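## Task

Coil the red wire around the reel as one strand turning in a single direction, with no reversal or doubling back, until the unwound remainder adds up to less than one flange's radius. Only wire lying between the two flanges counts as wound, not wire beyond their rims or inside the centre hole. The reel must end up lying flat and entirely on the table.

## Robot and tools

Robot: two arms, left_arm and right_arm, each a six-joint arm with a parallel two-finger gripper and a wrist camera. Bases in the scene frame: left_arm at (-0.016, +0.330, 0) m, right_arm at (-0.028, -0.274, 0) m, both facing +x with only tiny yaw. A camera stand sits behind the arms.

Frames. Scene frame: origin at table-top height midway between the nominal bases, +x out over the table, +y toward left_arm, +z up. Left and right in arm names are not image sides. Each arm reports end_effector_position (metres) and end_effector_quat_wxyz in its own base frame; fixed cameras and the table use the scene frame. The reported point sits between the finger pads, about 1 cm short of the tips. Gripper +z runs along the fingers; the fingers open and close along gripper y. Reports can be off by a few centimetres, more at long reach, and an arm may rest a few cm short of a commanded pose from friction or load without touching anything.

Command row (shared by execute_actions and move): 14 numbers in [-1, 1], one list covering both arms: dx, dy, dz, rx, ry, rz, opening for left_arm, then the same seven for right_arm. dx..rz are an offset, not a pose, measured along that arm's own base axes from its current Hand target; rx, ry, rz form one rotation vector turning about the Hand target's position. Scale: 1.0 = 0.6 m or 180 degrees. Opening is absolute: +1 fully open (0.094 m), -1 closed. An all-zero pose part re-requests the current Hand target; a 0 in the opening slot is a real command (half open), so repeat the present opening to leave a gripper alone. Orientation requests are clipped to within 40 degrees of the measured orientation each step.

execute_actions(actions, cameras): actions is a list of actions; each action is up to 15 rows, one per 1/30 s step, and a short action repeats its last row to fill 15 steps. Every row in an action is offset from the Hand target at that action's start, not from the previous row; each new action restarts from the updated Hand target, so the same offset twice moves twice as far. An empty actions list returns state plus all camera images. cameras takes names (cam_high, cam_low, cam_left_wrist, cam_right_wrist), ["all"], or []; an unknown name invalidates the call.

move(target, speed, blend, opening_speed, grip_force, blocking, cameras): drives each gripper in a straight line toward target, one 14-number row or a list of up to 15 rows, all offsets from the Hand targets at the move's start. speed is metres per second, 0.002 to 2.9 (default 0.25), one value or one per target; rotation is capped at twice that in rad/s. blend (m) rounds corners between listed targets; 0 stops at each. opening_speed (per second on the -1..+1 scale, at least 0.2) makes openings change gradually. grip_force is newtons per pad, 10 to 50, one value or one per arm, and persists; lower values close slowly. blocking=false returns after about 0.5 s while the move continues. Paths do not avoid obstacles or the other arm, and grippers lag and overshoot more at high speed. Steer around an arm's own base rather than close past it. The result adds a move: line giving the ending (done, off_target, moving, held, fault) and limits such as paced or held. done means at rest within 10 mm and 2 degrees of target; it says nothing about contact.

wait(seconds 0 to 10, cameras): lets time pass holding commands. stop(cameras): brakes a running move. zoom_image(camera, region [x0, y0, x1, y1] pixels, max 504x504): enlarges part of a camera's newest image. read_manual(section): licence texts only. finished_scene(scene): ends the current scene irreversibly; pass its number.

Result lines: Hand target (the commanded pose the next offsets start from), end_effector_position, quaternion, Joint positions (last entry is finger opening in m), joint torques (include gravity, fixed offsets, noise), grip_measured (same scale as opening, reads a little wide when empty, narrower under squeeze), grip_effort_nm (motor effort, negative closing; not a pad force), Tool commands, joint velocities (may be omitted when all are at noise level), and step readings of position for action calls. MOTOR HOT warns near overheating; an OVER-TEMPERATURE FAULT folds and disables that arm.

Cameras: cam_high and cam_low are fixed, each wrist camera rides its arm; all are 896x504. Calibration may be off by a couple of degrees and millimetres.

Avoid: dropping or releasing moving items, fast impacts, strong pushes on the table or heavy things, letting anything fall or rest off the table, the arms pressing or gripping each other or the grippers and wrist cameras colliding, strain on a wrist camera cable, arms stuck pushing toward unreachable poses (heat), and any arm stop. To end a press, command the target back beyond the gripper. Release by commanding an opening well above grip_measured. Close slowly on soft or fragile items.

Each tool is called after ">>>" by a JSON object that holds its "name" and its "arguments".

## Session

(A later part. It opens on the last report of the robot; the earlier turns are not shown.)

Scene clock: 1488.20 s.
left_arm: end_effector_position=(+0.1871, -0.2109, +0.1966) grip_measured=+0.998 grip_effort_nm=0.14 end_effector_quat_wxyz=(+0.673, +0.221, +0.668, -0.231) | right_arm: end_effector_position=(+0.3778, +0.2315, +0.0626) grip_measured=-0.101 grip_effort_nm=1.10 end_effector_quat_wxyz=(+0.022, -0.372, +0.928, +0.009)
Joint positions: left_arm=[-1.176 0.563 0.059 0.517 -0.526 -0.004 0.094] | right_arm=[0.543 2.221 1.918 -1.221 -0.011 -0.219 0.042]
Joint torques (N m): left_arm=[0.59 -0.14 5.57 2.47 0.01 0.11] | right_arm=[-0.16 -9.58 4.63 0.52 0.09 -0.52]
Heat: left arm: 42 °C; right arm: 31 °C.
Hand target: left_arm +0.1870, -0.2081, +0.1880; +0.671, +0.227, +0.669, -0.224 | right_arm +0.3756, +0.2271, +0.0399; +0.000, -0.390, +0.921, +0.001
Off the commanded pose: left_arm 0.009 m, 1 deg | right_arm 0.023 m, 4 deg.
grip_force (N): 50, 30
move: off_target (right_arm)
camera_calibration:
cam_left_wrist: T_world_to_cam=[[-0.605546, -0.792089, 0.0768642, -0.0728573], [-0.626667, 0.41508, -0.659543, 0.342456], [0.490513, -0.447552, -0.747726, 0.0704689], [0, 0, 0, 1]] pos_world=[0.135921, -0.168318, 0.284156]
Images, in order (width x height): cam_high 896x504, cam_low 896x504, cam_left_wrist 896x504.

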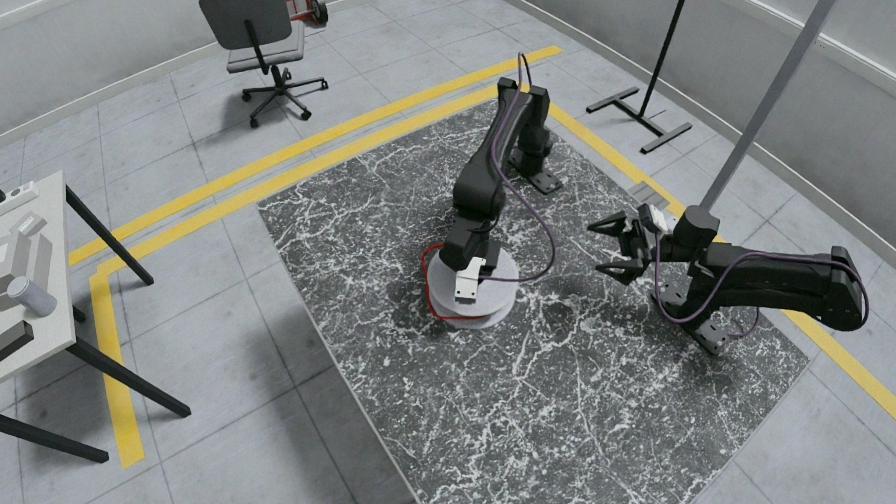

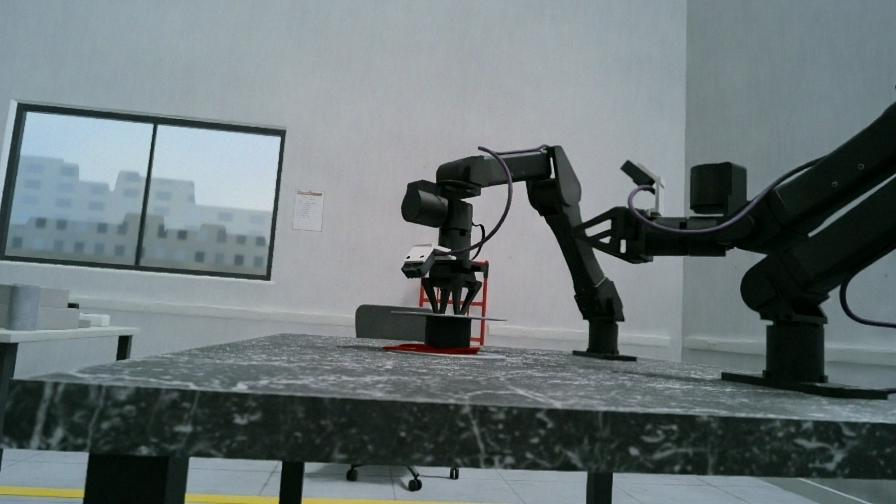

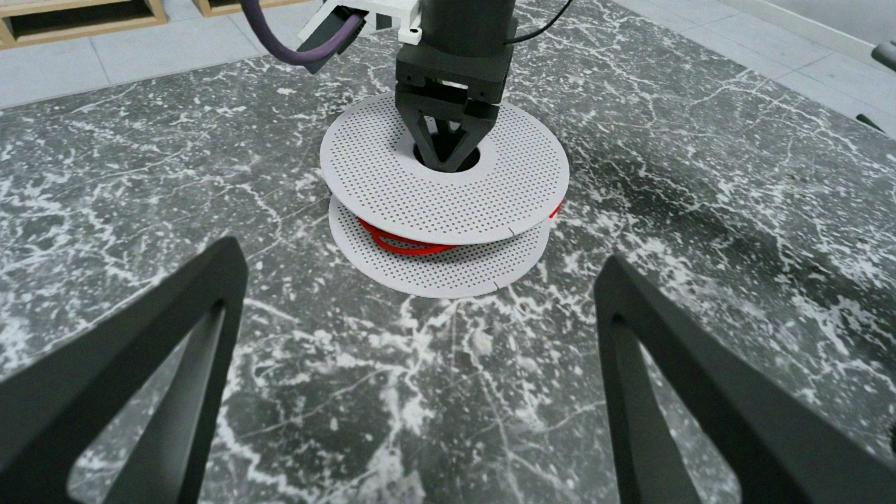

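>>> {"name": "move", "arguments": {"target": [0,0,0,0,0,0,1.0,0,0,0,0,0,0.5,-0.08], "speed": 0.22, "cameras": ["cam_left_wrist","cam_high","cam_low"]}}

>>> {"name": "zoom_image", "arguments": {"camera": "cam_left_wrist", "region": [310, 150, 650, 340]}}

>>> {"name": "zoom_image", "arguments": {"camera": "cam_high", "region": [400, 210, 560, 340]}}

>>> {"name": "zoom_image", "arguments": {"camera": "cam_low", "region": [370, 295, 530, 375]}}

Scene clock: 1533.17 s.
left_arm: end_effector_position=(+0.1871, -0.2109, +0.1966) grip_measured=+0.998 grip_effort_nm=0.14 end_effector_quat_wxyz=(+0.673, +0.221, +0.668, -0.231) | right_arm: end_effector_position=(+0.3787, +0.2315, +0.0642) grip_measured=-0.095 grip_effort_nm=0.77 end_effector_quat_wxyz=(-0.023, +0.919, -0.394, +0.012)
Joint positions: left_arm=[-1.176 0.563 0.059 0.517 -0.526 -0.004 0.094] | right_arm=[0.543 2.219 1.92 -1.221 -0.008 -1.789 0.043]
Joint torques (N m): left_arm=[0.57 -0.12 5.55 2.47 -0.02 0.12] | right_arm=[-0.28 -9.16 4.55 0.49 0.11 -0.43]
Heat: left arm: 43 °C; right arm: 31 °C.
Hand target: left_arm +0.1870, -0.2081, +0.1880; +0.671, +0.227, +0.669, -0.224 | right_arm +0.3757, +0.2271, +0.0400; +0.001, +0.927, -0.375, +0.000
Off the commanded pose: left_arm 0.009 m, 1 deg | right_arm 0.025 m, 4 deg.
grip_force (N): 50, 30
move: off_target (right_arm)
camera_calibration:
cam_left_wrist: T_world_to_cam=[[-0.605546, -0.792089, 0.0768642, -0.0728573], [-0.626667, 0.41508, -0.659543, 0.342456], [0.490513, -0.447552, -0.747726, 0.0704689], [0, 0, 0, 1]] pos_world=[0.135921, -0.168318, 0.284156]
Images, in order (width x height): cam_high 896x504, cam_low 896x504, cam_left_wrist 896x504.

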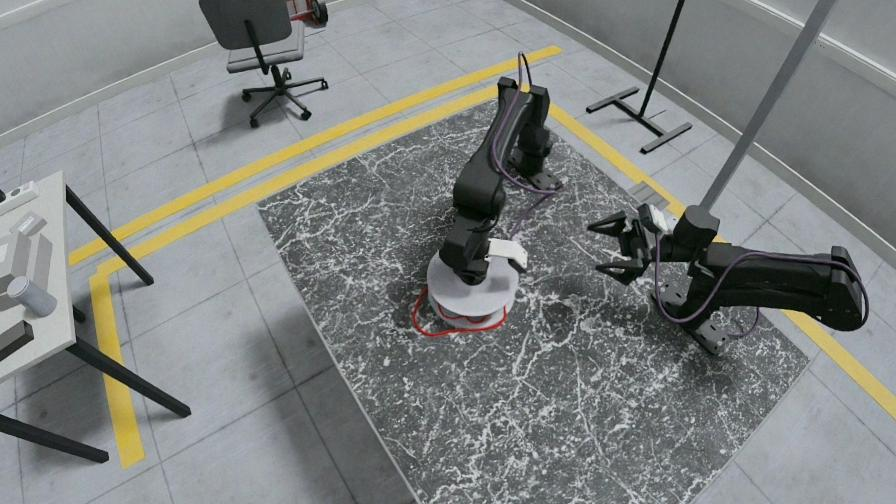

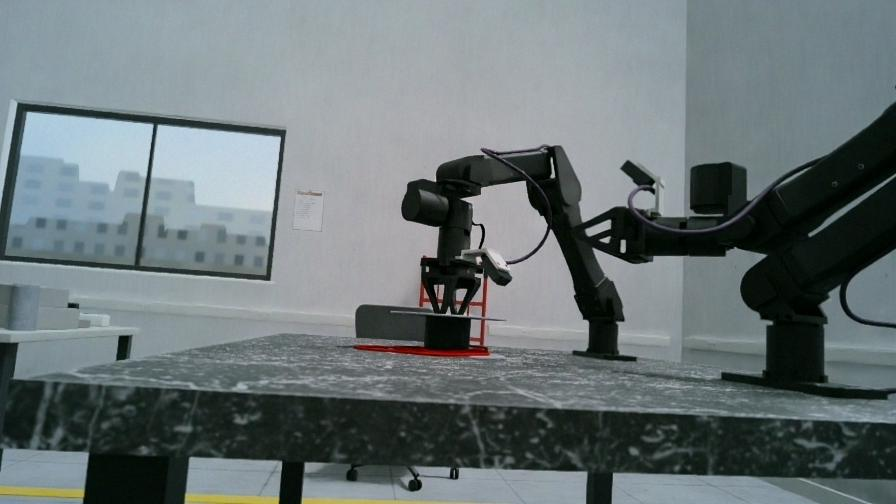

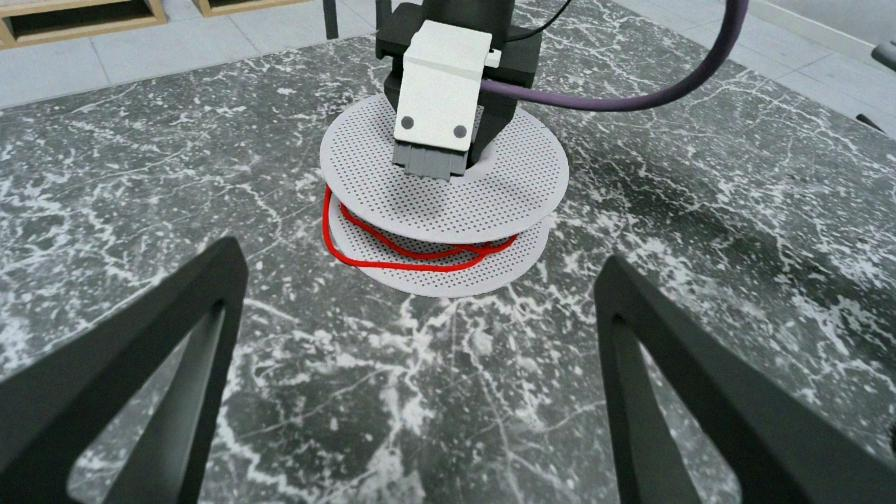

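Scaled by 1.482 from the camera's 896x504 image, which has a finer 1280x720 frame.

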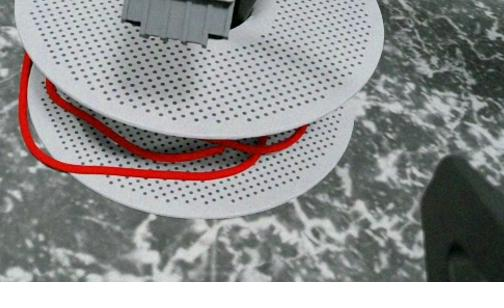

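Scaled by 3.150 from the camera's 896x504 image, which has a finer 1280x720 frame.

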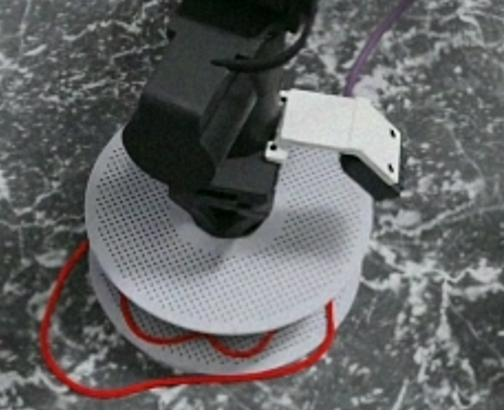

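Scaled by 3.150 from the camera's 896x504 image, which has a finer 1280x720 frame.

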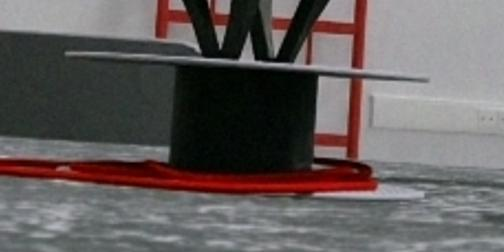

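>>> {"name": "move", "arguments": {"target": [[0,0,0,0,0,0,1.0,0,0,0,0,0,0,-0.93],[0,0,0,0,0,0,1.0,0,0,0.06,0,0,0,-0.93],[0,0,0,0,0,0,1.0,0,0,0.06,0,0,-0.6,-0.93],[0,0,0,0,0,0,1.0,0,0,0.06,0,0,0.8,-0.93]], "speed": [0.1,0.15,0.6,0.6], "cameras": ["cam_left_wrist","cam_right_wrist","cam_high"]}}

>>> {"name": "zoom_image", "arguments": {"camera": "cam_high", "region": [400, 210, 560, 340]}}

Scene clock: 1555.00 s.
left_arm: end_effector_position=(+0.1871, -0.2109, +0.1966) grip_measured=+0.998 grip_effort_nm=0.14 end_effector_quat_wxyz=(+0.673, +0.221, +0.668, -0.231) | right_arm: end_effector_position=(+0.3719, +0.2278, +0.0744) grip_measured=-0.928 grip_effort_nm=-0.14 end_effector_quat_wxyz=(-0.004, +0.638, +0.770, +0.002)
Joint positions: left_arm=[-1.176 0.563 0.059 0.517 -0.526 -0.004 0.094] | right_arm=[0.543 2.241 1.999 -1.328 -0.01 1.928 0.003]
Joint torques (N m): left_arm=[0.59 -0.14 5.56 2.47 0 0.11] | right_arm=[-0.35 -12.12 7.9 0.09 0.11 0.14]
Heat: left arm: 44 °C; right arm: 32 °C.
Hand target: left_arm +0.1870, -0.2081, +0.1880; +0.671, +0.227, +0.669, -0.224 | right_arm +0.3757, +0.2271, +0.0761; +0.000, +0.643, +0.766, +0.001
Off the commanded pose: left_arm 0.009 m, 1 deg | right_arm 0.004 m, 1 deg.
grip_force (N): 50, 30
move: done
camera_calibration:
cam_left_wrist: T_world_to_cam=[[-0.605546, -0.792089, 0.0768642, -0.0728573], [-0.626667, 0.41508, -0.659543, 0.342456], [0.490513, -0.447552, -0.747726, 0.0704689], [0, 0, 0, 1]] pos_world=[0.135921, -0.168318, 0.284156]
cam_right_wrist: T_world_to_cam=[[-0.966481, -0.256715, 0.00354565, 0.41383], [-0.166524, 0.637319, 0.752392, -0.131754], [-0.19541, 0.726582, -0.658706, 0.0690032], [0, 0, 0, 1]] pos_world=[0.391502, 0.14007, 0.143117]
Images, in order (width x height): cam_high 896x504, cam_left_wrist 896x504, cam_right_wrist 896x504.

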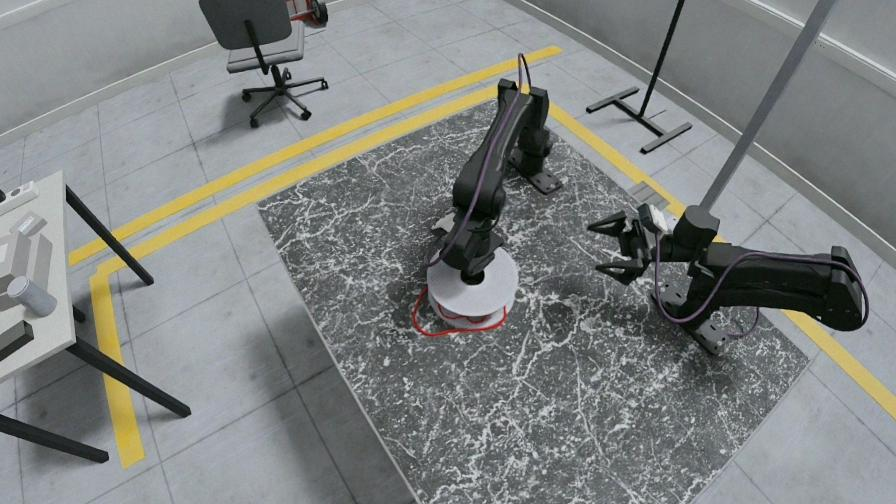

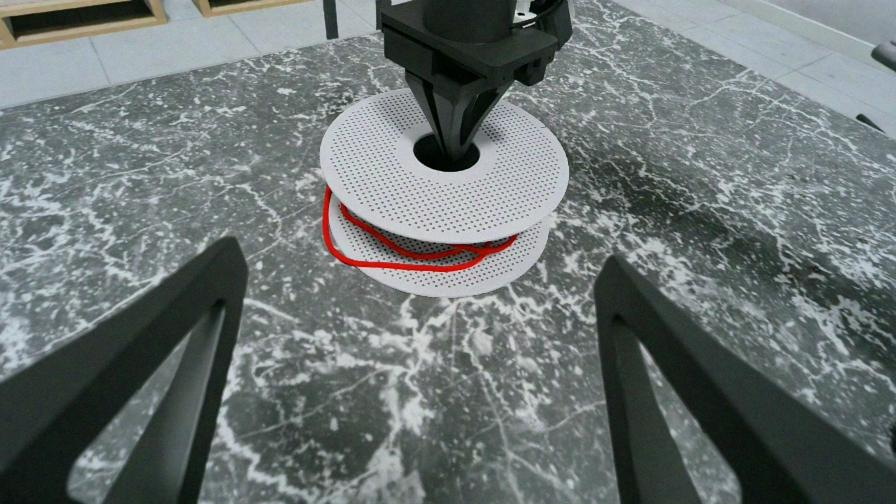

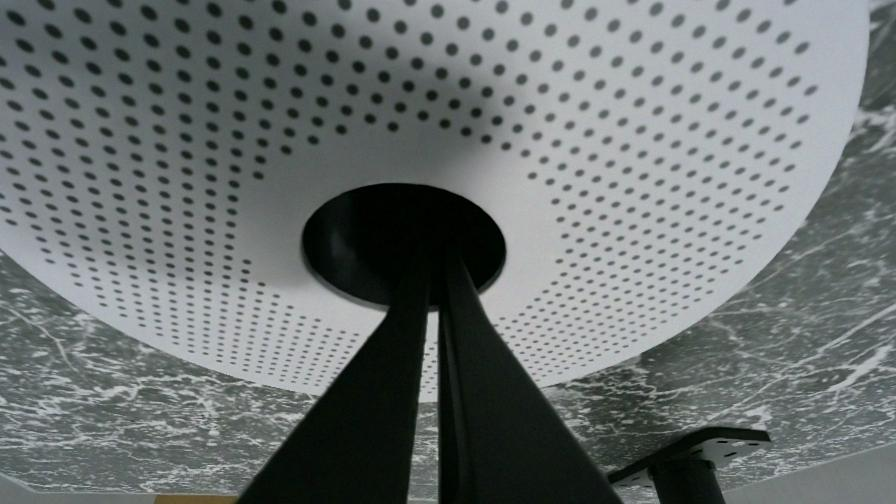

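Scaled by 3.150 from the camera's 896x504 image, which has a finer 1280x720 frame.

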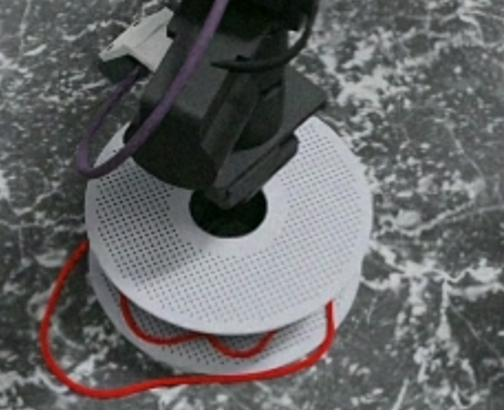

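>>> {"name": "move", "arguments": {"target": [[0,0,0,0,0,0,1.0,0.005,-0.003,-0.06,0,0,0,-0.93],[0,0,0,0,0,0,1.0,0.005,-0.003,-0.06,0,0,0,-0.14],[0,0,0,0,0,0,1.0,0.005,-0.003,-0.06,0,0,0.3,-0.11]], "speed": [0.1,0.1,0.22], "cameras": ["cam_left_wrist","cam_high"]}}

>>> {"name": "zoom_image", "arguments": {"camera": "cam_high", "region": [400, 210, 560, 340]}}

Scene clock: 1566.83 s.
left_arm: end_effector_position=(+0.1871, -0.2109, +0.1966) grip_measured=+0.998 grip_effort_nm=0.14 end_effector_quat_wxyz=(+0.673, +0.221, +0.668, -0.231) | right_arm: end_effector_position=(+0.3800, +0.2305, +0.0613) grip_measured=-0.130 grip_effort_nm=1.04 end_effector_quat_wxyz=(+0.010, +0.242, +0.970, +0.021)
Joint positions: left_arm=[-1.176 0.563 0.059 0.517 -0.526 -0.004 0.094] | right_arm=[0.537 2.231 1.929 -1.225 -0.015 1.026 0.041]
Joint torques (N m): left_arm=[0.62 -0.13 5.57 2.47 0 0.13] | right_arm=[-0.25 -9.73 4.63 0.45 0.15 -0.41]
Heat: left arm: 44 °C; right arm: 32 °C.
Hand target: left_arm +0.1870, -0.2081, +0.1880; +0.671, +0.227, +0.669, -0.224 | right_arm +0.3786, +0.2253, +0.0399; +0.000, +0.225, +0.974, +0.000
Off the commanded pose: left_arm 0.009 m, 1 deg | right_arm 0.022 m, 3 deg.
grip_force (N): 50, 30
move: off_target (right_arm); target 2's new opening was sent with right_arm's hand 0.014 m and 2 deg from that target; target 3's new opening was sent with right_arm's hand 0.022 m and 3 deg from that target
camera_calibration:
cam_left_wrist: T_world_to_cam=[[-0.605546, -0.792089, 0.0768642, -0.0728573], [-0.626667, 0.41508, -0.659543, 0.342456], [0.490513, -0.447552, -0.747726, 0.0704689], [0, 0, 0, 1]] pos_world=[0.135921, -0.168318, 0.284156]
Images, in order (width x height): cam_high 896x504, cam_left_wrist 896x504.

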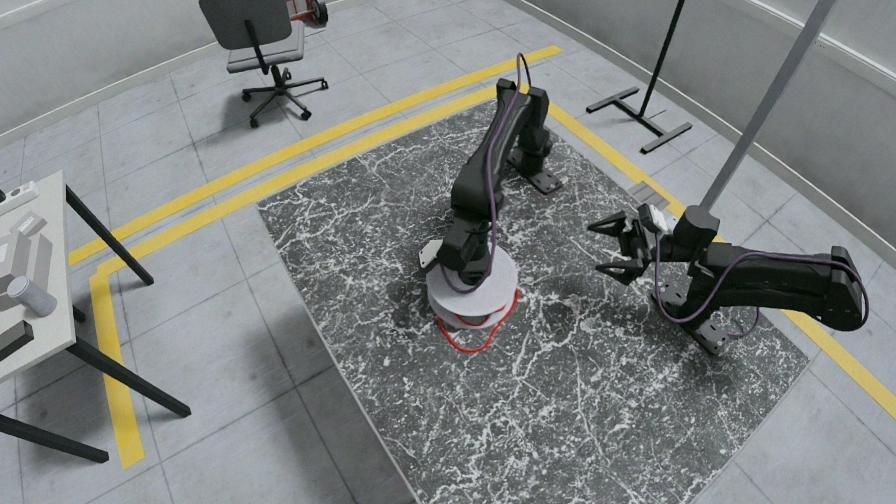

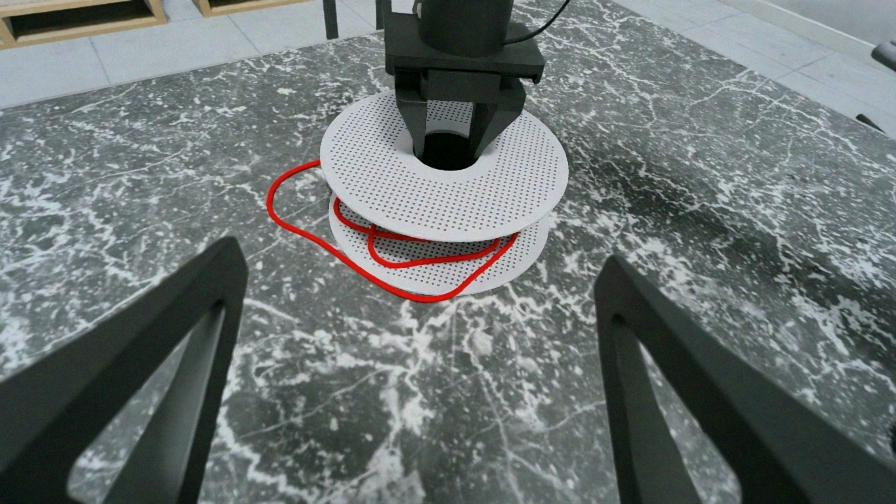

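Scaled by 3.150 from the camera's 896x504 image, which has a finer 1280x720 frame.

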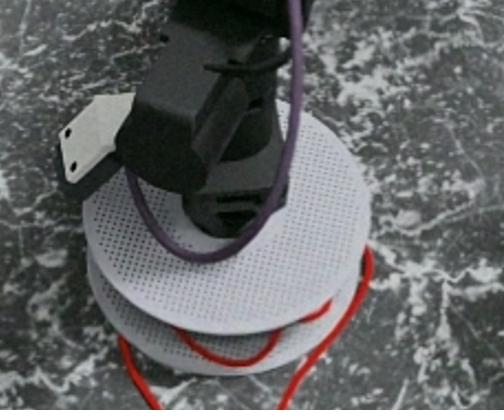

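>>> {"name": "move", "arguments": {"target": [0,0,0,0,0,0,1.0,0,0,0,0,0,0.45,-0.09], "speed": 0.22, "cameras": ["cam_left_wrist","cam_high"]}}

>>> {"name": "zoom_image", "arguments": {"camera": "cam_high", "region": [400, 210, 560, 370]}}

>>> {"name": "zoom_image", "arguments": {"camera": "cam_left_wrist", "region": [250, 130, 590, 330]}}

Scene clock: 1657.27 s.
left_arm: end_effector_position=(+0.1871, -0.2109, +0.1966) grip_measured=+0.998 grip_effort_nm=0.14 end_effector_quat_wxyz=(+0.673, +0.221, +0.668, -0.231) | right_arm: end_effector_position=(+0.3811, +0.2300, +0.0625) grip_measured=-0.109 grip_effort_nm=1.01 end_effector_quat_wxyz=(+0.023, -0.444, +0.896, +0.007)
Joint positions: left_arm=[-1.176 0.563 0.059 0.517 -0.526 -0.004 0.094] | right_arm=[0.537 2.229 1.931 -1.225 -0.01 -0.383 0.042]
Joint torques (N m): left_arm=[0.59 -0.13 5.55 2.47 0.01 0.12] | right_arm=[-0.35 -9.5 4.66 0.5 0.07 -0.47]
Heat: left arm: 46 °C; right arm: 30 °C.
Hand target: left_arm +0.1870, -0.2081, +0.1880; +0.671, +0.227, +0.669, -0.224 | right_arm +0.3786, +0.2253, +0.0401; +0.000, -0.461, +0.887, +0.000
Off the commanded pose: left_arm 0.009 m, 1 deg | right_arm 0.023 m, 4 deg.
grip_force (N): 50, 30
move: off_target (right_arm)
camera_calibration:
cam_left_wrist: T_world_to_cam=[[-0.605546, -0.792089, 0.0768642, -0.0728573], [-0.626667, 0.41508, -0.659543, 0.342456], [0.490513, -0.447552, -0.747726, 0.0704689], [0, 0, 0, 1]] pos_world=[0.135921, -0.168318, 0.284156]
Images, in order (width x height): cam_high 896x504, cam_left_wrist 896x504.

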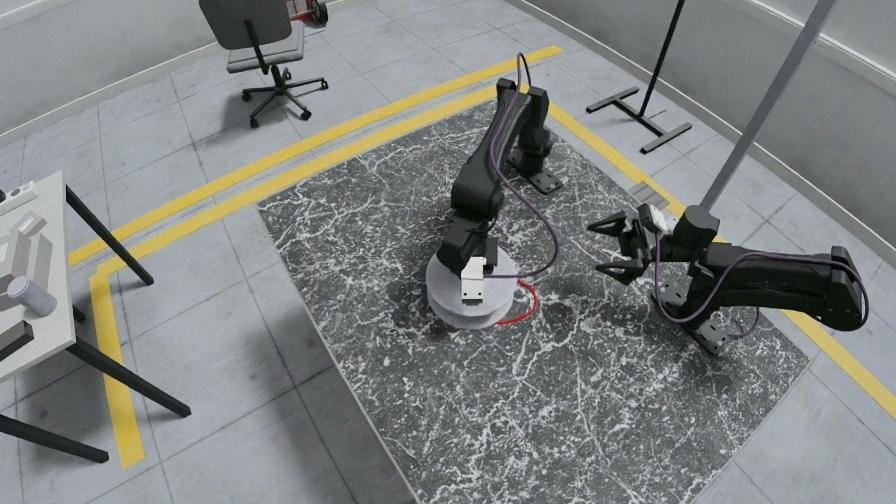

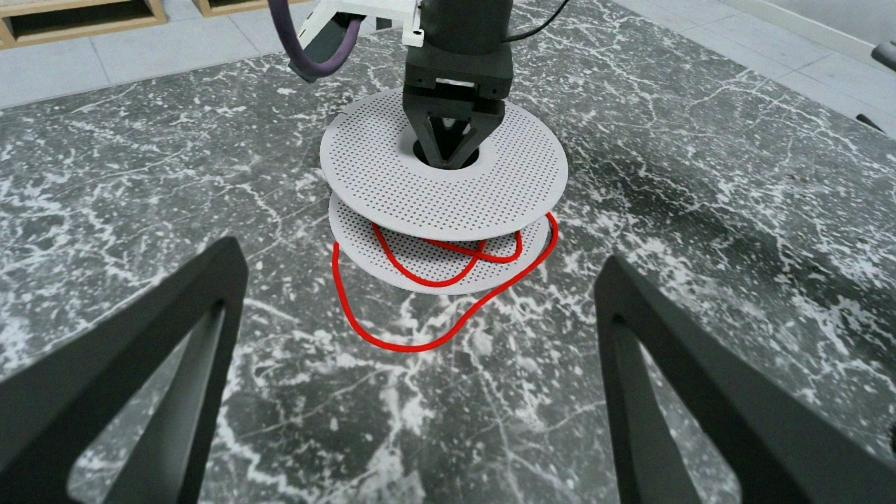

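Scaled by 3.150 from the camera's 896x504 image, which has a finer 1280x720 frame.

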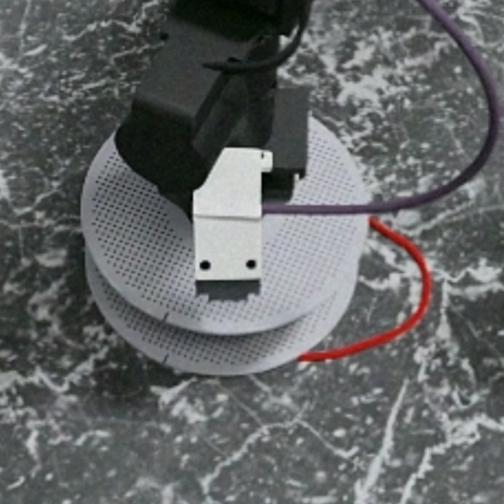

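Scaled by 1.482 from the camera's 896x504 image, which has a finer 1280x720 frame.

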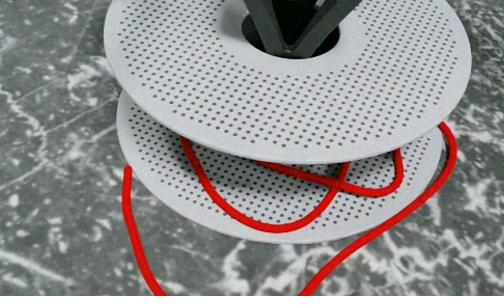

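>>> {"name": "move", "arguments": {"target": [[0,0,0,0,0,0,1.0,0,0,0,0,0,0,-0.93],[0,0,0,0,0,0,1.0,0,0,0.06,0,0,0,-0.93],[0,0,0,0,0,0,1.0,0,0,0.06,0,0,-0.66,-0.93]], "speed": [0.1,0.15,0.6], "cameras": ["cam_left_wrist","cam_right_wrist","cam_high"]}}

>>> {"name": "zoom_image", "arguments": {"camera": "cam_high", "region": [400, 210, 560, 370]}}

Scene clock: 1697.80 s.
left_arm: end_effector_position=(+0.1871, -0.2109, +0.1966) grip_measured=+0.998 grip_effort_nm=0.14 end_effector_quat_wxyz=(+0.673, +0.221, +0.668, -0.231) | right_arm: end_effector_position=(+0.3748, +0.2261, +0.0739) grip_measured=-0.928 grip_effort_nm=-0.14 end_effector_quat_wxyz=(-0.004, +0.523, +0.852, +0.002)
Joint positions: left_arm=[-1.176 0.563 0.059 0.517 -0.526 -0.004 0.094] | right_arm=[0.537 2.249 2.01 -1.331 -0.009 1.638 0.003]
Joint velocities: left_arm=[within noise] | right_arm=[0.007 -0.002 0.007 -0.007 0.081 -0.154 0]
Joint torques (N m): left_arm=[0.61 -0.13 5.59 2.46 -0.01 0.12] | right_arm=[-0.31 -12.15 8.14 0.07 0.08 0.13]
Heat: left arm: 46 °C; right arm: 31 °C.
Hand target: left_arm +0.1870, -0.2081, +0.1880; +0.671, +0.227, +0.669, -0.224 | right_arm +0.3786, +0.2253, +0.0760; +0.000, +0.529, +0.849, +0.000
Off the commanded pose: left_arm 0.009 m, 1 deg | right_arm 0.004 m, 1 deg.
grip_force (N): 50, 30
move: done
camera_calibration:
cam_left_wrist: T_world_to_cam=[[-0.605546, -0.792089, 0.0768642, -0.0728573], [-0.626667, 0.41508, -0.659543, 0.342456], [0.490513, -0.447552, -0.747726, 0.0704689], [0, 0, 0, 1]] pos_world=[0.135921, -0.168318, 0.284156]
cam_right_wrist: T_world_to_cam=[[-0.856377, -0.51635, 0.00111395, 0.433805], [-0.339615, 0.56488, 0.752045, -0.0484207], [-0.388948, 0.643656, -0.65911, 0.161707], [0, 0, 0, 1]] pos_world=[0.417952, 0.147263, 0.142514]
Images, in order (width x height): cam_high 896x504, cam_left_wrist 896x504, cam_right_wrist 896x504.

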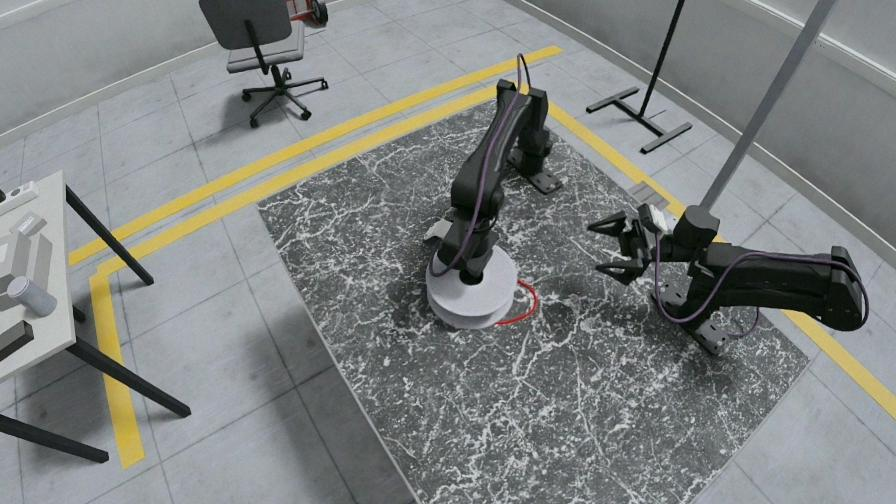

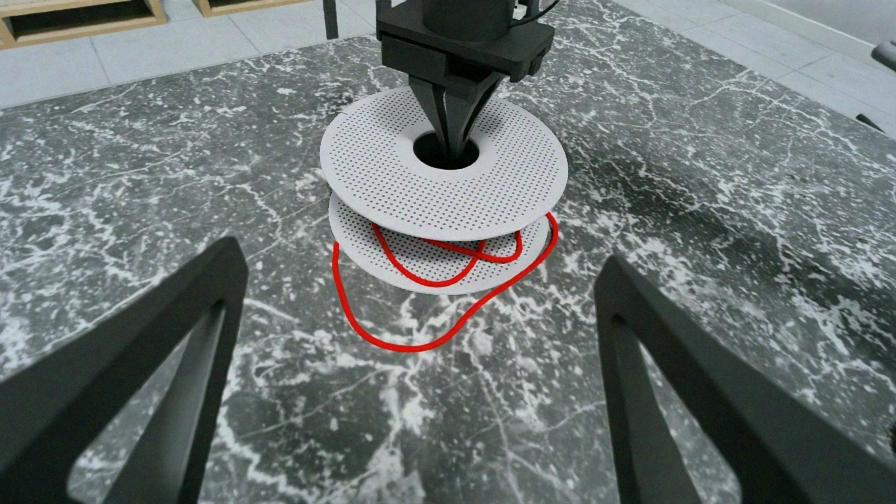

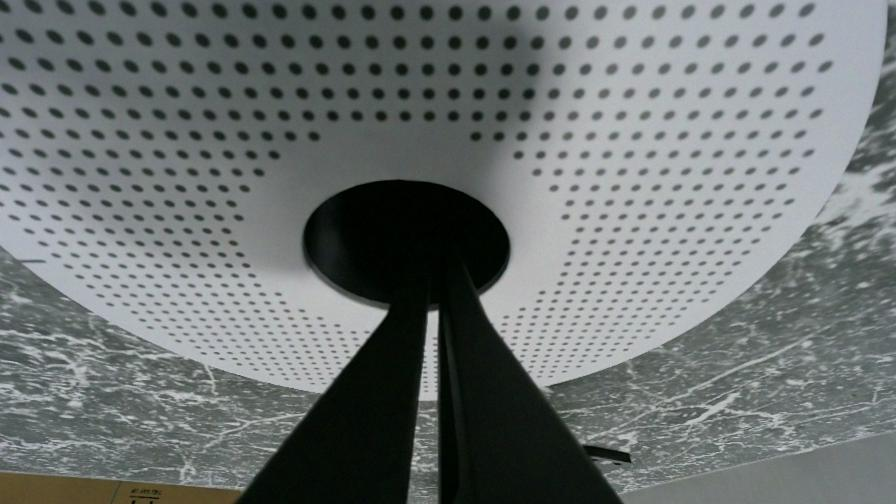

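Scaled by 3.150 from the camera's 896x504 image, which has a finer 1280x720 frame.

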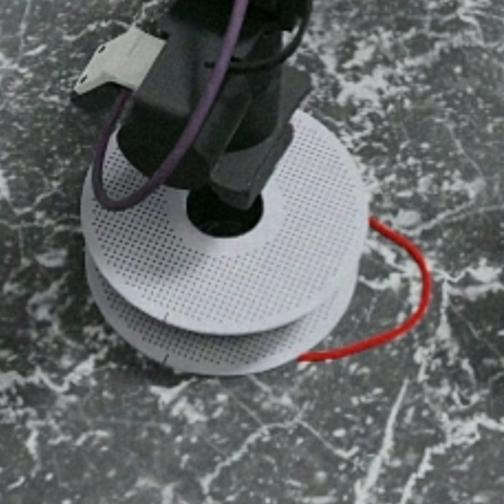

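>>> {"name": "move", "arguments": {"target": [[0,0,0,0,0,0,1.0,0,-0.002,-0.06,0,0,-0.08,-0.93],[0,0,0,0,0,0,1.0,0,-0.002,-0.06,0,0,-0.08,-0.14]], "speed": [0.1,0.1], "cameras": ["cam_left_wrist"]}}

>>> {"name": "zoom_image", "arguments": {"camera": "cam_left_wrist", "region": [290, 190, 600, 370]}}

Scene clock: 1710.50 s.
left_arm: end_effector_position=(+0.1871, -0.2109, +0.1966) grip_measured=+0.998 grip_effort_nm=0.14 end_effector_quat_wxyz=(+0.673, +0.221, +0.668, -0.231) | right_arm: end_effector_position=(+0.3810, +0.2300, +0.0616) grip_measured=-0.150 grip_effort_nm=0.52 end_effector_quat_wxyz=(+0.004, +0.626, +0.779, +0.024)
Joint positions: left_arm=[-1.176 0.563 0.059 0.517 -0.526 -0.004 0.094] | right_arm=[0.537 2.229 1.928 -1.221 -0.01 1.891 0.04]
Joint torques (N m): left_arm=[0.61 -0.12 5.57 2.46 -0.01 0.12] | right_arm=[-0.34 -9.84 4.4 0.48 0.08 0.1]
Heat: left arm: 46 °C; right arm: 32 °C.
Hand target: left_arm +0.1870, -0.2081, +0.1880; +0.671, +0.227, +0.669, -0.224 | right_arm +0.3787, +0.2242, +0.0401; +0.000, +0.631, +0.776, +0.001
Off the commanded pose: left_arm 0.009 m, 1 deg | right_arm 0.023 m, 3 deg.
grip_force (N): 50, 30
move: off_target (right_arm); target 2's new opening was sent with right_arm's hand 0.014 m and 2 deg from that target
camera_calibration:
cam_left_wrist: T_world_to_cam=[[-0.605546, -0.792089, 0.0768642, -0.0728573], [-0.626667, 0.41508, -0.659543, 0.342456], [0.490513, -0.447552, -0.747726, 0.0704689], [0, 0, 0, 1]] pos_world=[0.135921, -0.168318, 0.284156]
Images, in order (width x height): cam_left_wrist 896x504.

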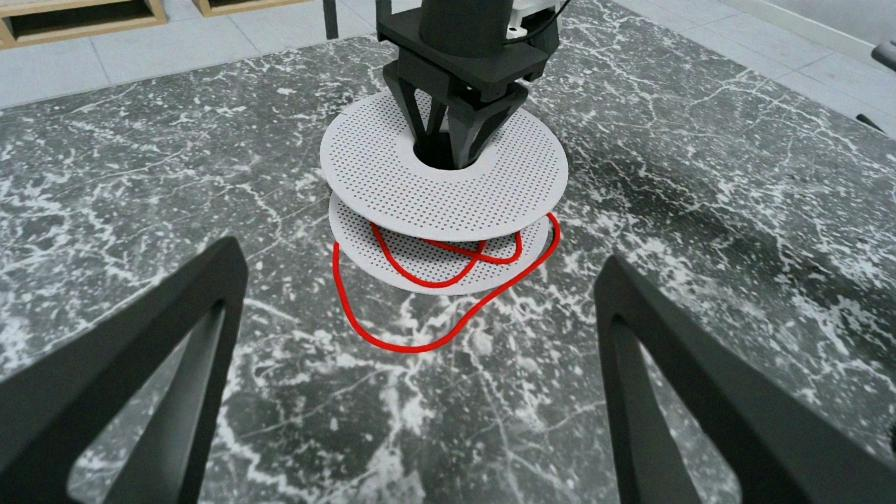

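Scaled by 1.626 from the camera's 896x504 image, which has a finer 1280x720 frame.

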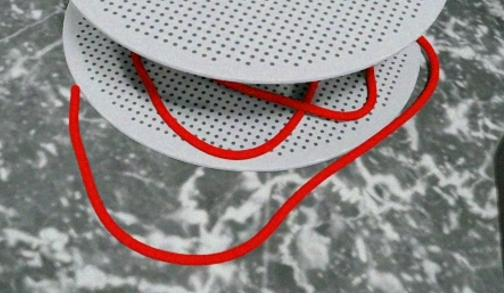

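>>> {"name": "move", "arguments": {"target": [[0.1,-0.0,-0.05,0.05,0.1,0.02,-0.45,0,0,0,0,0,0,-0.14],[0.2,-0.056,-0.175,0.2202,0.4523,0.0979,-0.45,0,0,0,0,0,0,-0.14]], "speed": 0.3, "blend": [0.03,0], "cameras": ["cam_left_wrist","cam_high"]}}

Scene clock: 1752.67 s.
left_arm: end_effector_position=(+0.3096, -0.2459, +0.0884) grip_measured=-0.448 grip_effort_nm=-0.10 end_effector_quat_wxyz=(+0.088, +0.151, +0.984, -0.029) | right_arm: end_effector_position=(+0.3810, +0.2300, +0.0616) grip_measured=-0.150 grip_effort_nm=0.52 end_effector_quat_wxyz=(+0.004, +0.626, +0.779, +0.024)
Joint positions: left_arm=[-0.692 1.882 1.502 -1.011 -0.041 -0.384 0.026] | right_arm=[0.537 2.229 1.928 -1.221 -0.01 1.891 0.04]
Joint torques (N m): left_arm=[-0.08 -9.52 5.94 0.85 -0.11 0.04] | right_arm=[-0.47 -9.89 4.33 0.46 0.11 0.1]
Heat: left arm: 46 °C; right arm: 30 °C.
Hand target: left_arm +0.3074, -0.2442, +0.0900; +0.087, +0.151, +0.984, -0.028 (not the last commanded pose) | right_arm +0.3787, +0.2242, +0.0401; +0.000, +0.631, +0.776, +0.001
Off the commanded pose: left_arm 0.007 m, 11 deg | right_arm 0.022 m, 3 deg.
grip_force (N): 50, 30
move: held (left_arm; a check stopped the path), off_target (right_arm); path passed 1 of 2 targets; limits=held
pose unreachable (left arm): on one or more control steps of this call, first in action 0 (counted from 0), this arm could not follow its commanded pose, so it was not sent that pose on those steps. It may still have moved: this result reports where it is.
cause: moving toward the commanded pose would bring a part of the arm too close to another arm (this arm's wrist (the part past joint 4) and the right arm's wrist (the part past joint 4), at the place that arm is still heading or pushing toward).
camera_calibration:
cam_left_wrist: T_world_to_cam=[[-0.239707, -0.969866, 0.0435999, -0.172067], [-0.748747, 0.21327, 0.627609, 0.236814], [-0.617995, 0.117797, -0.777307, 0.398659], [0, 0, 0, 1]] pos_world=[0.382438, -0.264348, 0.168756]
Images, in order (width x height): cam_high 896x504, cam_left_wrist 896x504.

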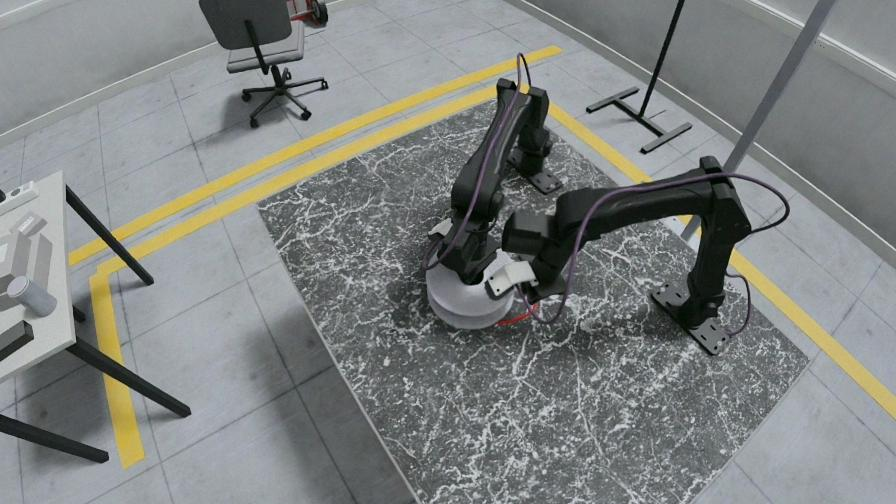

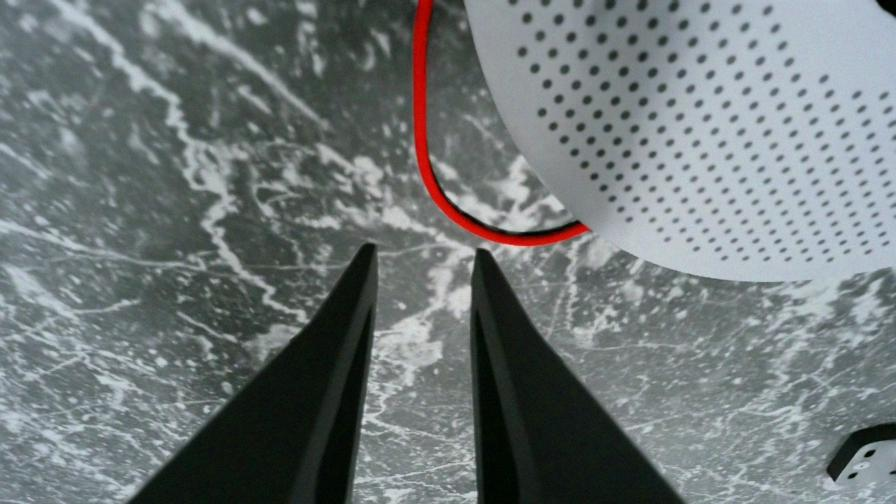

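>>> {"name": "move", "arguments": {"target": [0.0127,0.0335,-0.05,-0.0816,0.0831,0.0035,-0.62,0,0,0,0,0,0,-0.14], "speed": 0.15, "cameras": ["cam_left_wrist"]}}

Scene clock: 1805.03 s.
left_arm: end_effector_position=(+0.3205, -0.2259, +0.0702) grip_measured=-0.618 grip_effort_nm=-0.09 end_effector_quat_wxyz=(-0.006, +0.128, +0.977, -0.171) | right_arm: end_effector_position=(+0.3810, +0.2300, +0.0616) grip_measured=-0.150 grip_effort_nm=0.52 end_effector_quat_wxyz=(+0.004, +0.626, +0.779, +0.024)
Joint positions: left_arm=[-0.468 1.944 1.485 -1.005 0.328 -0.224 0.018] | right_arm=[0.537 2.229 1.928 -1.221 -0.01 1.891 0.04]
Joint torques (N m): left_arm=[0.27 -8.01 4.89 0.73 0.23 0.1] | right_arm=[-0.49 -9.87 4.37 0.5 0.12 0.09]
Heat: left arm: 40 °C; right arm: 30 °C.
Hand target: left_arm +0.3150, -0.2242, +0.0599; -0.023, +0.129, +0.976, -0.172 | right_arm +0.3787, +0.2242, +0.0401; +0.000, +0.631, +0.776, +0.001
Off the commanded pose: left_arm 0.012 m, 2 deg | right_arm 0.022 m, 3 deg.
grip_force (N): 50, 30
move: off_target (left_arm, right_arm)
camera_calibration:
cam_left_wrist: T_world_to_cam=[[-0.184221, -0.922461, 0.339305, -0.177048], [-0.599165, 0.379051, 0.70521, 0.23626], [-0.779143, -0.0733849, -0.622536, 0.386474], [0, 0, 0, 1]] pos_world=[0.410061, -0.224513, 0.134054]
Images, in order (width x height): cam_left_wrist 896x504.

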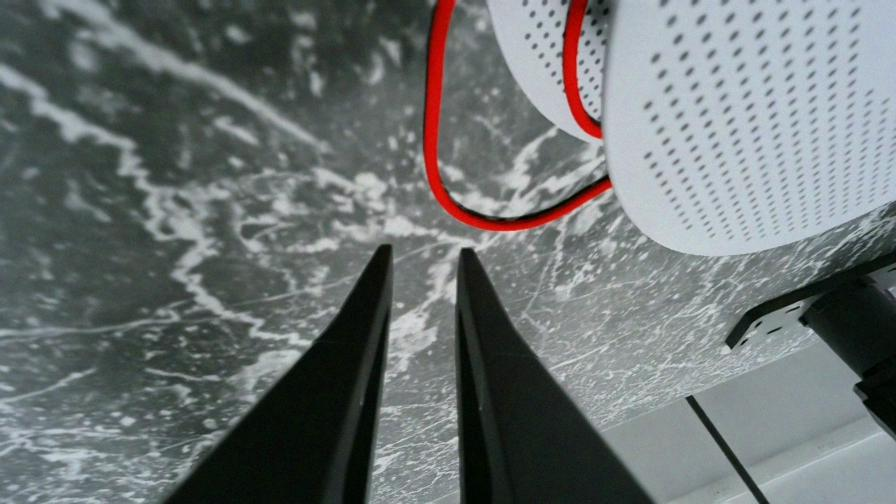

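>>> {"name": "move", "arguments": {"target": [-0.0083,-0.0208,-0.0667,0,0,0,-0.62,0,0,0,0,0,0,-0.14], "speed": 0.12, "cameras": ["cam_left_wrist"]}}

>>> {"name": "zoom_image", "arguments": {"camera": "cam_left_wrist", "region": [320, 60, 620, 290]}}

Scene clock: 1818.80 s.
left_arm: end_effector_position=(+0.3161, -0.2353, +0.0288) grip_measured=-0.618 grip_effort_nm=-0.10 end_effector_quat_wxyz=(-0.011, +0.131, +0.977, -0.171) | right_arm: end_effector_position=(+0.3810, +0.2300, +0.0616) grip_measured=-0.150 grip_effort_nm=0.52 end_effector_quat_wxyz=(+0.004, +0.626, +0.779, +0.024)
Joint positions: left_arm=[-0.494 1.997 1.39 -0.858 0.329 -0.246 0.018] | right_arm=[0.537 2.229 1.928 -1.221 -0.01 1.891 0.04]
Joint torques (N m): left_arm=[-0.5 -8.42 4.67 0.83 0.2 -0.04] | right_arm=[-0.42 -9.85 4.46 0.5 0.13 0.11]
Heat: left arm: 39 °C; right arm: 30 °C.
Hand target: left_arm +0.3101, -0.2366, +0.0200; -0.023, +0.129, +0.976, -0.172 | right_arm +0.3787, +0.2242, +0.0401; +0.000, +0.631, +0.776, +0.001
Off the commanded pose: left_arm 0.011 m, 1 deg | right_arm 0.022 m, 3 deg.
grip_force (N): 50, 30
move: off_target (left_arm, right_arm)
camera_calibration:
cam_left_wrist: T_world_to_cam=[[-0.186661, -0.921829, 0.33969, -0.171563], [-0.59056, 0.381607, 0.711066, 0.264007], [-0.785109, -0.0678794, -0.615626, 0.359514], [0, 0, 0, 1]] pos_world=[0.406146, -0.234495, 0.0918785]
Images, in order (width x height): cam_left_wrist 896x504.

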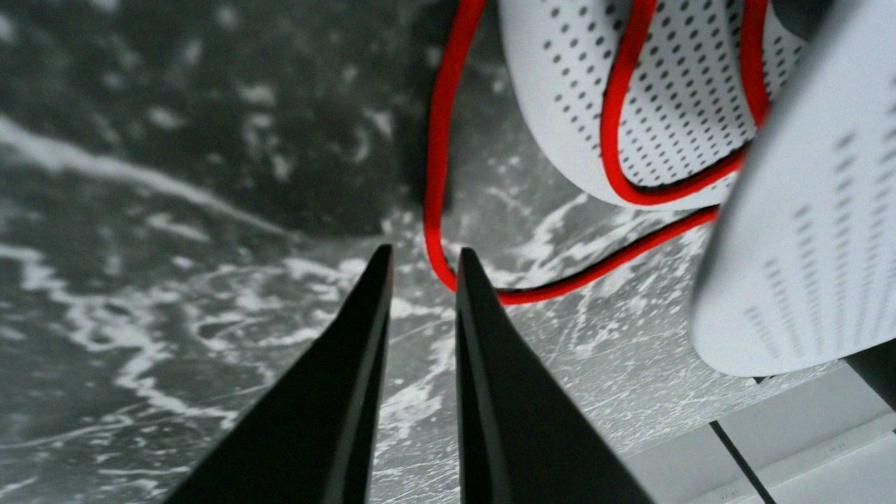

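Scaled by 1.680 from the camera's 896x504 image, which has a finer 1280x720 frame.

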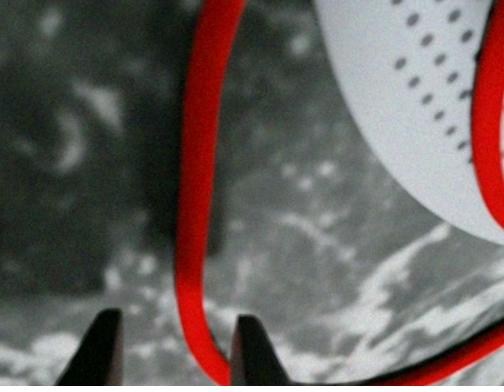

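>>> {"name": "move", "arguments": {"target": [-0.0017,-0.0133,-0.0275,0,0,0,-0.62,0,0,0,0,0,0,-0.14], "speed": 0.1, "cameras": ["cam_left_wrist"]}}

>>> {"name": "zoom_image", "arguments": {"camera": "cam_left_wrist", "region": [320, 100, 620, 330]}}

Scene clock: 1834.90 s.
left_arm: end_effector_position=(+0.3178, -0.2448, +0.0189) grip_measured=-0.618 grip_effort_nm=-0.08 end_effector_quat_wxyz=(-0.004, +0.131, +0.975, -0.177) | right_arm: end_effector_position=(+0.3810, +0.2300, +0.0616) grip_measured=-0.150 grip_effort_nm=0.52 end_effector_quat_wxyz=(+0.004, +0.626, +0.779, +0.024)
Joint positions: left_arm=[-0.512 2.018 1.375 -0.798 0.333 -0.267 0.018] | right_arm=[0.537 2.229 1.928 -1.221 -0.01 1.891 0.04]
Joint torques (N m): left_arm=[-0.75 -7.76 4.11 0.87 0.16 -0.09] | right_arm=[-0.5 -10 4.48 0.46 0.11 0.09]
Heat: left arm: 38 °C; right arm: 30 °C.
Hand target: left_arm +0.3091, -0.2445, +0.0035; -0.023, +0.129, +0.976, -0.172 | right_arm +0.3787, +0.2242, +0.0401; +0.000, +0.631, +0.776, +0.001
Off the commanded pose: left_arm 0.018 m, 2 deg | right_arm 0.022 m, 3 deg.
grip_force (N): 50, 30
move: off_target (left_arm, right_arm)
camera_calibration:
cam_left_wrist: T_world_to_cam=[[-0.189035, -0.91757, 0.349759, -0.175036], [-0.599337, 0.389953, 0.699093, 0.280823], [-0.777856, -0.0774709, -0.623649, 0.349617], [0, 0, 0, 1]] pos_world=[0.407171, -0.243031, 0.0829375]
Images, in order (width x height): cam_left_wrist 896x504.

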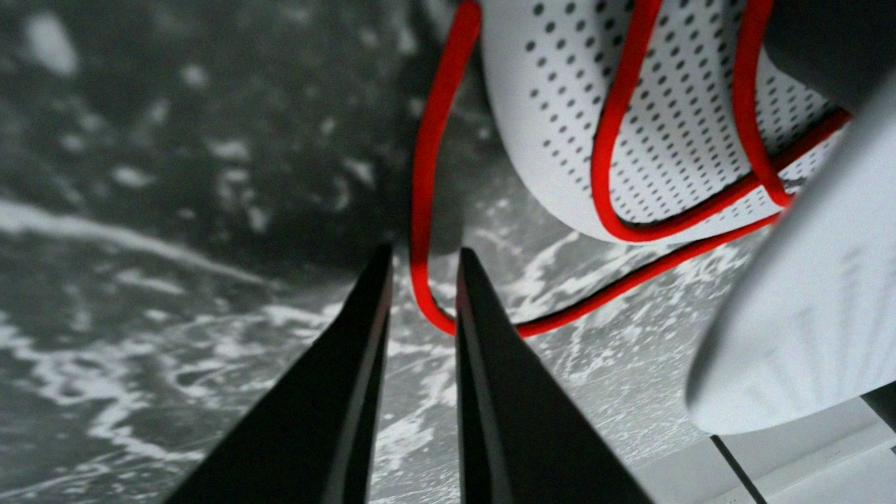

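Scaled by 1.680 from the camera's 896x504 image, which has a finer 1280x720 frame.

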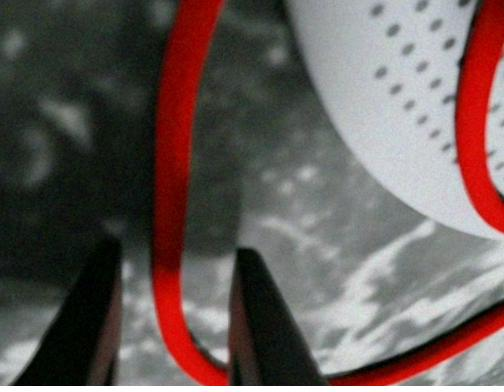

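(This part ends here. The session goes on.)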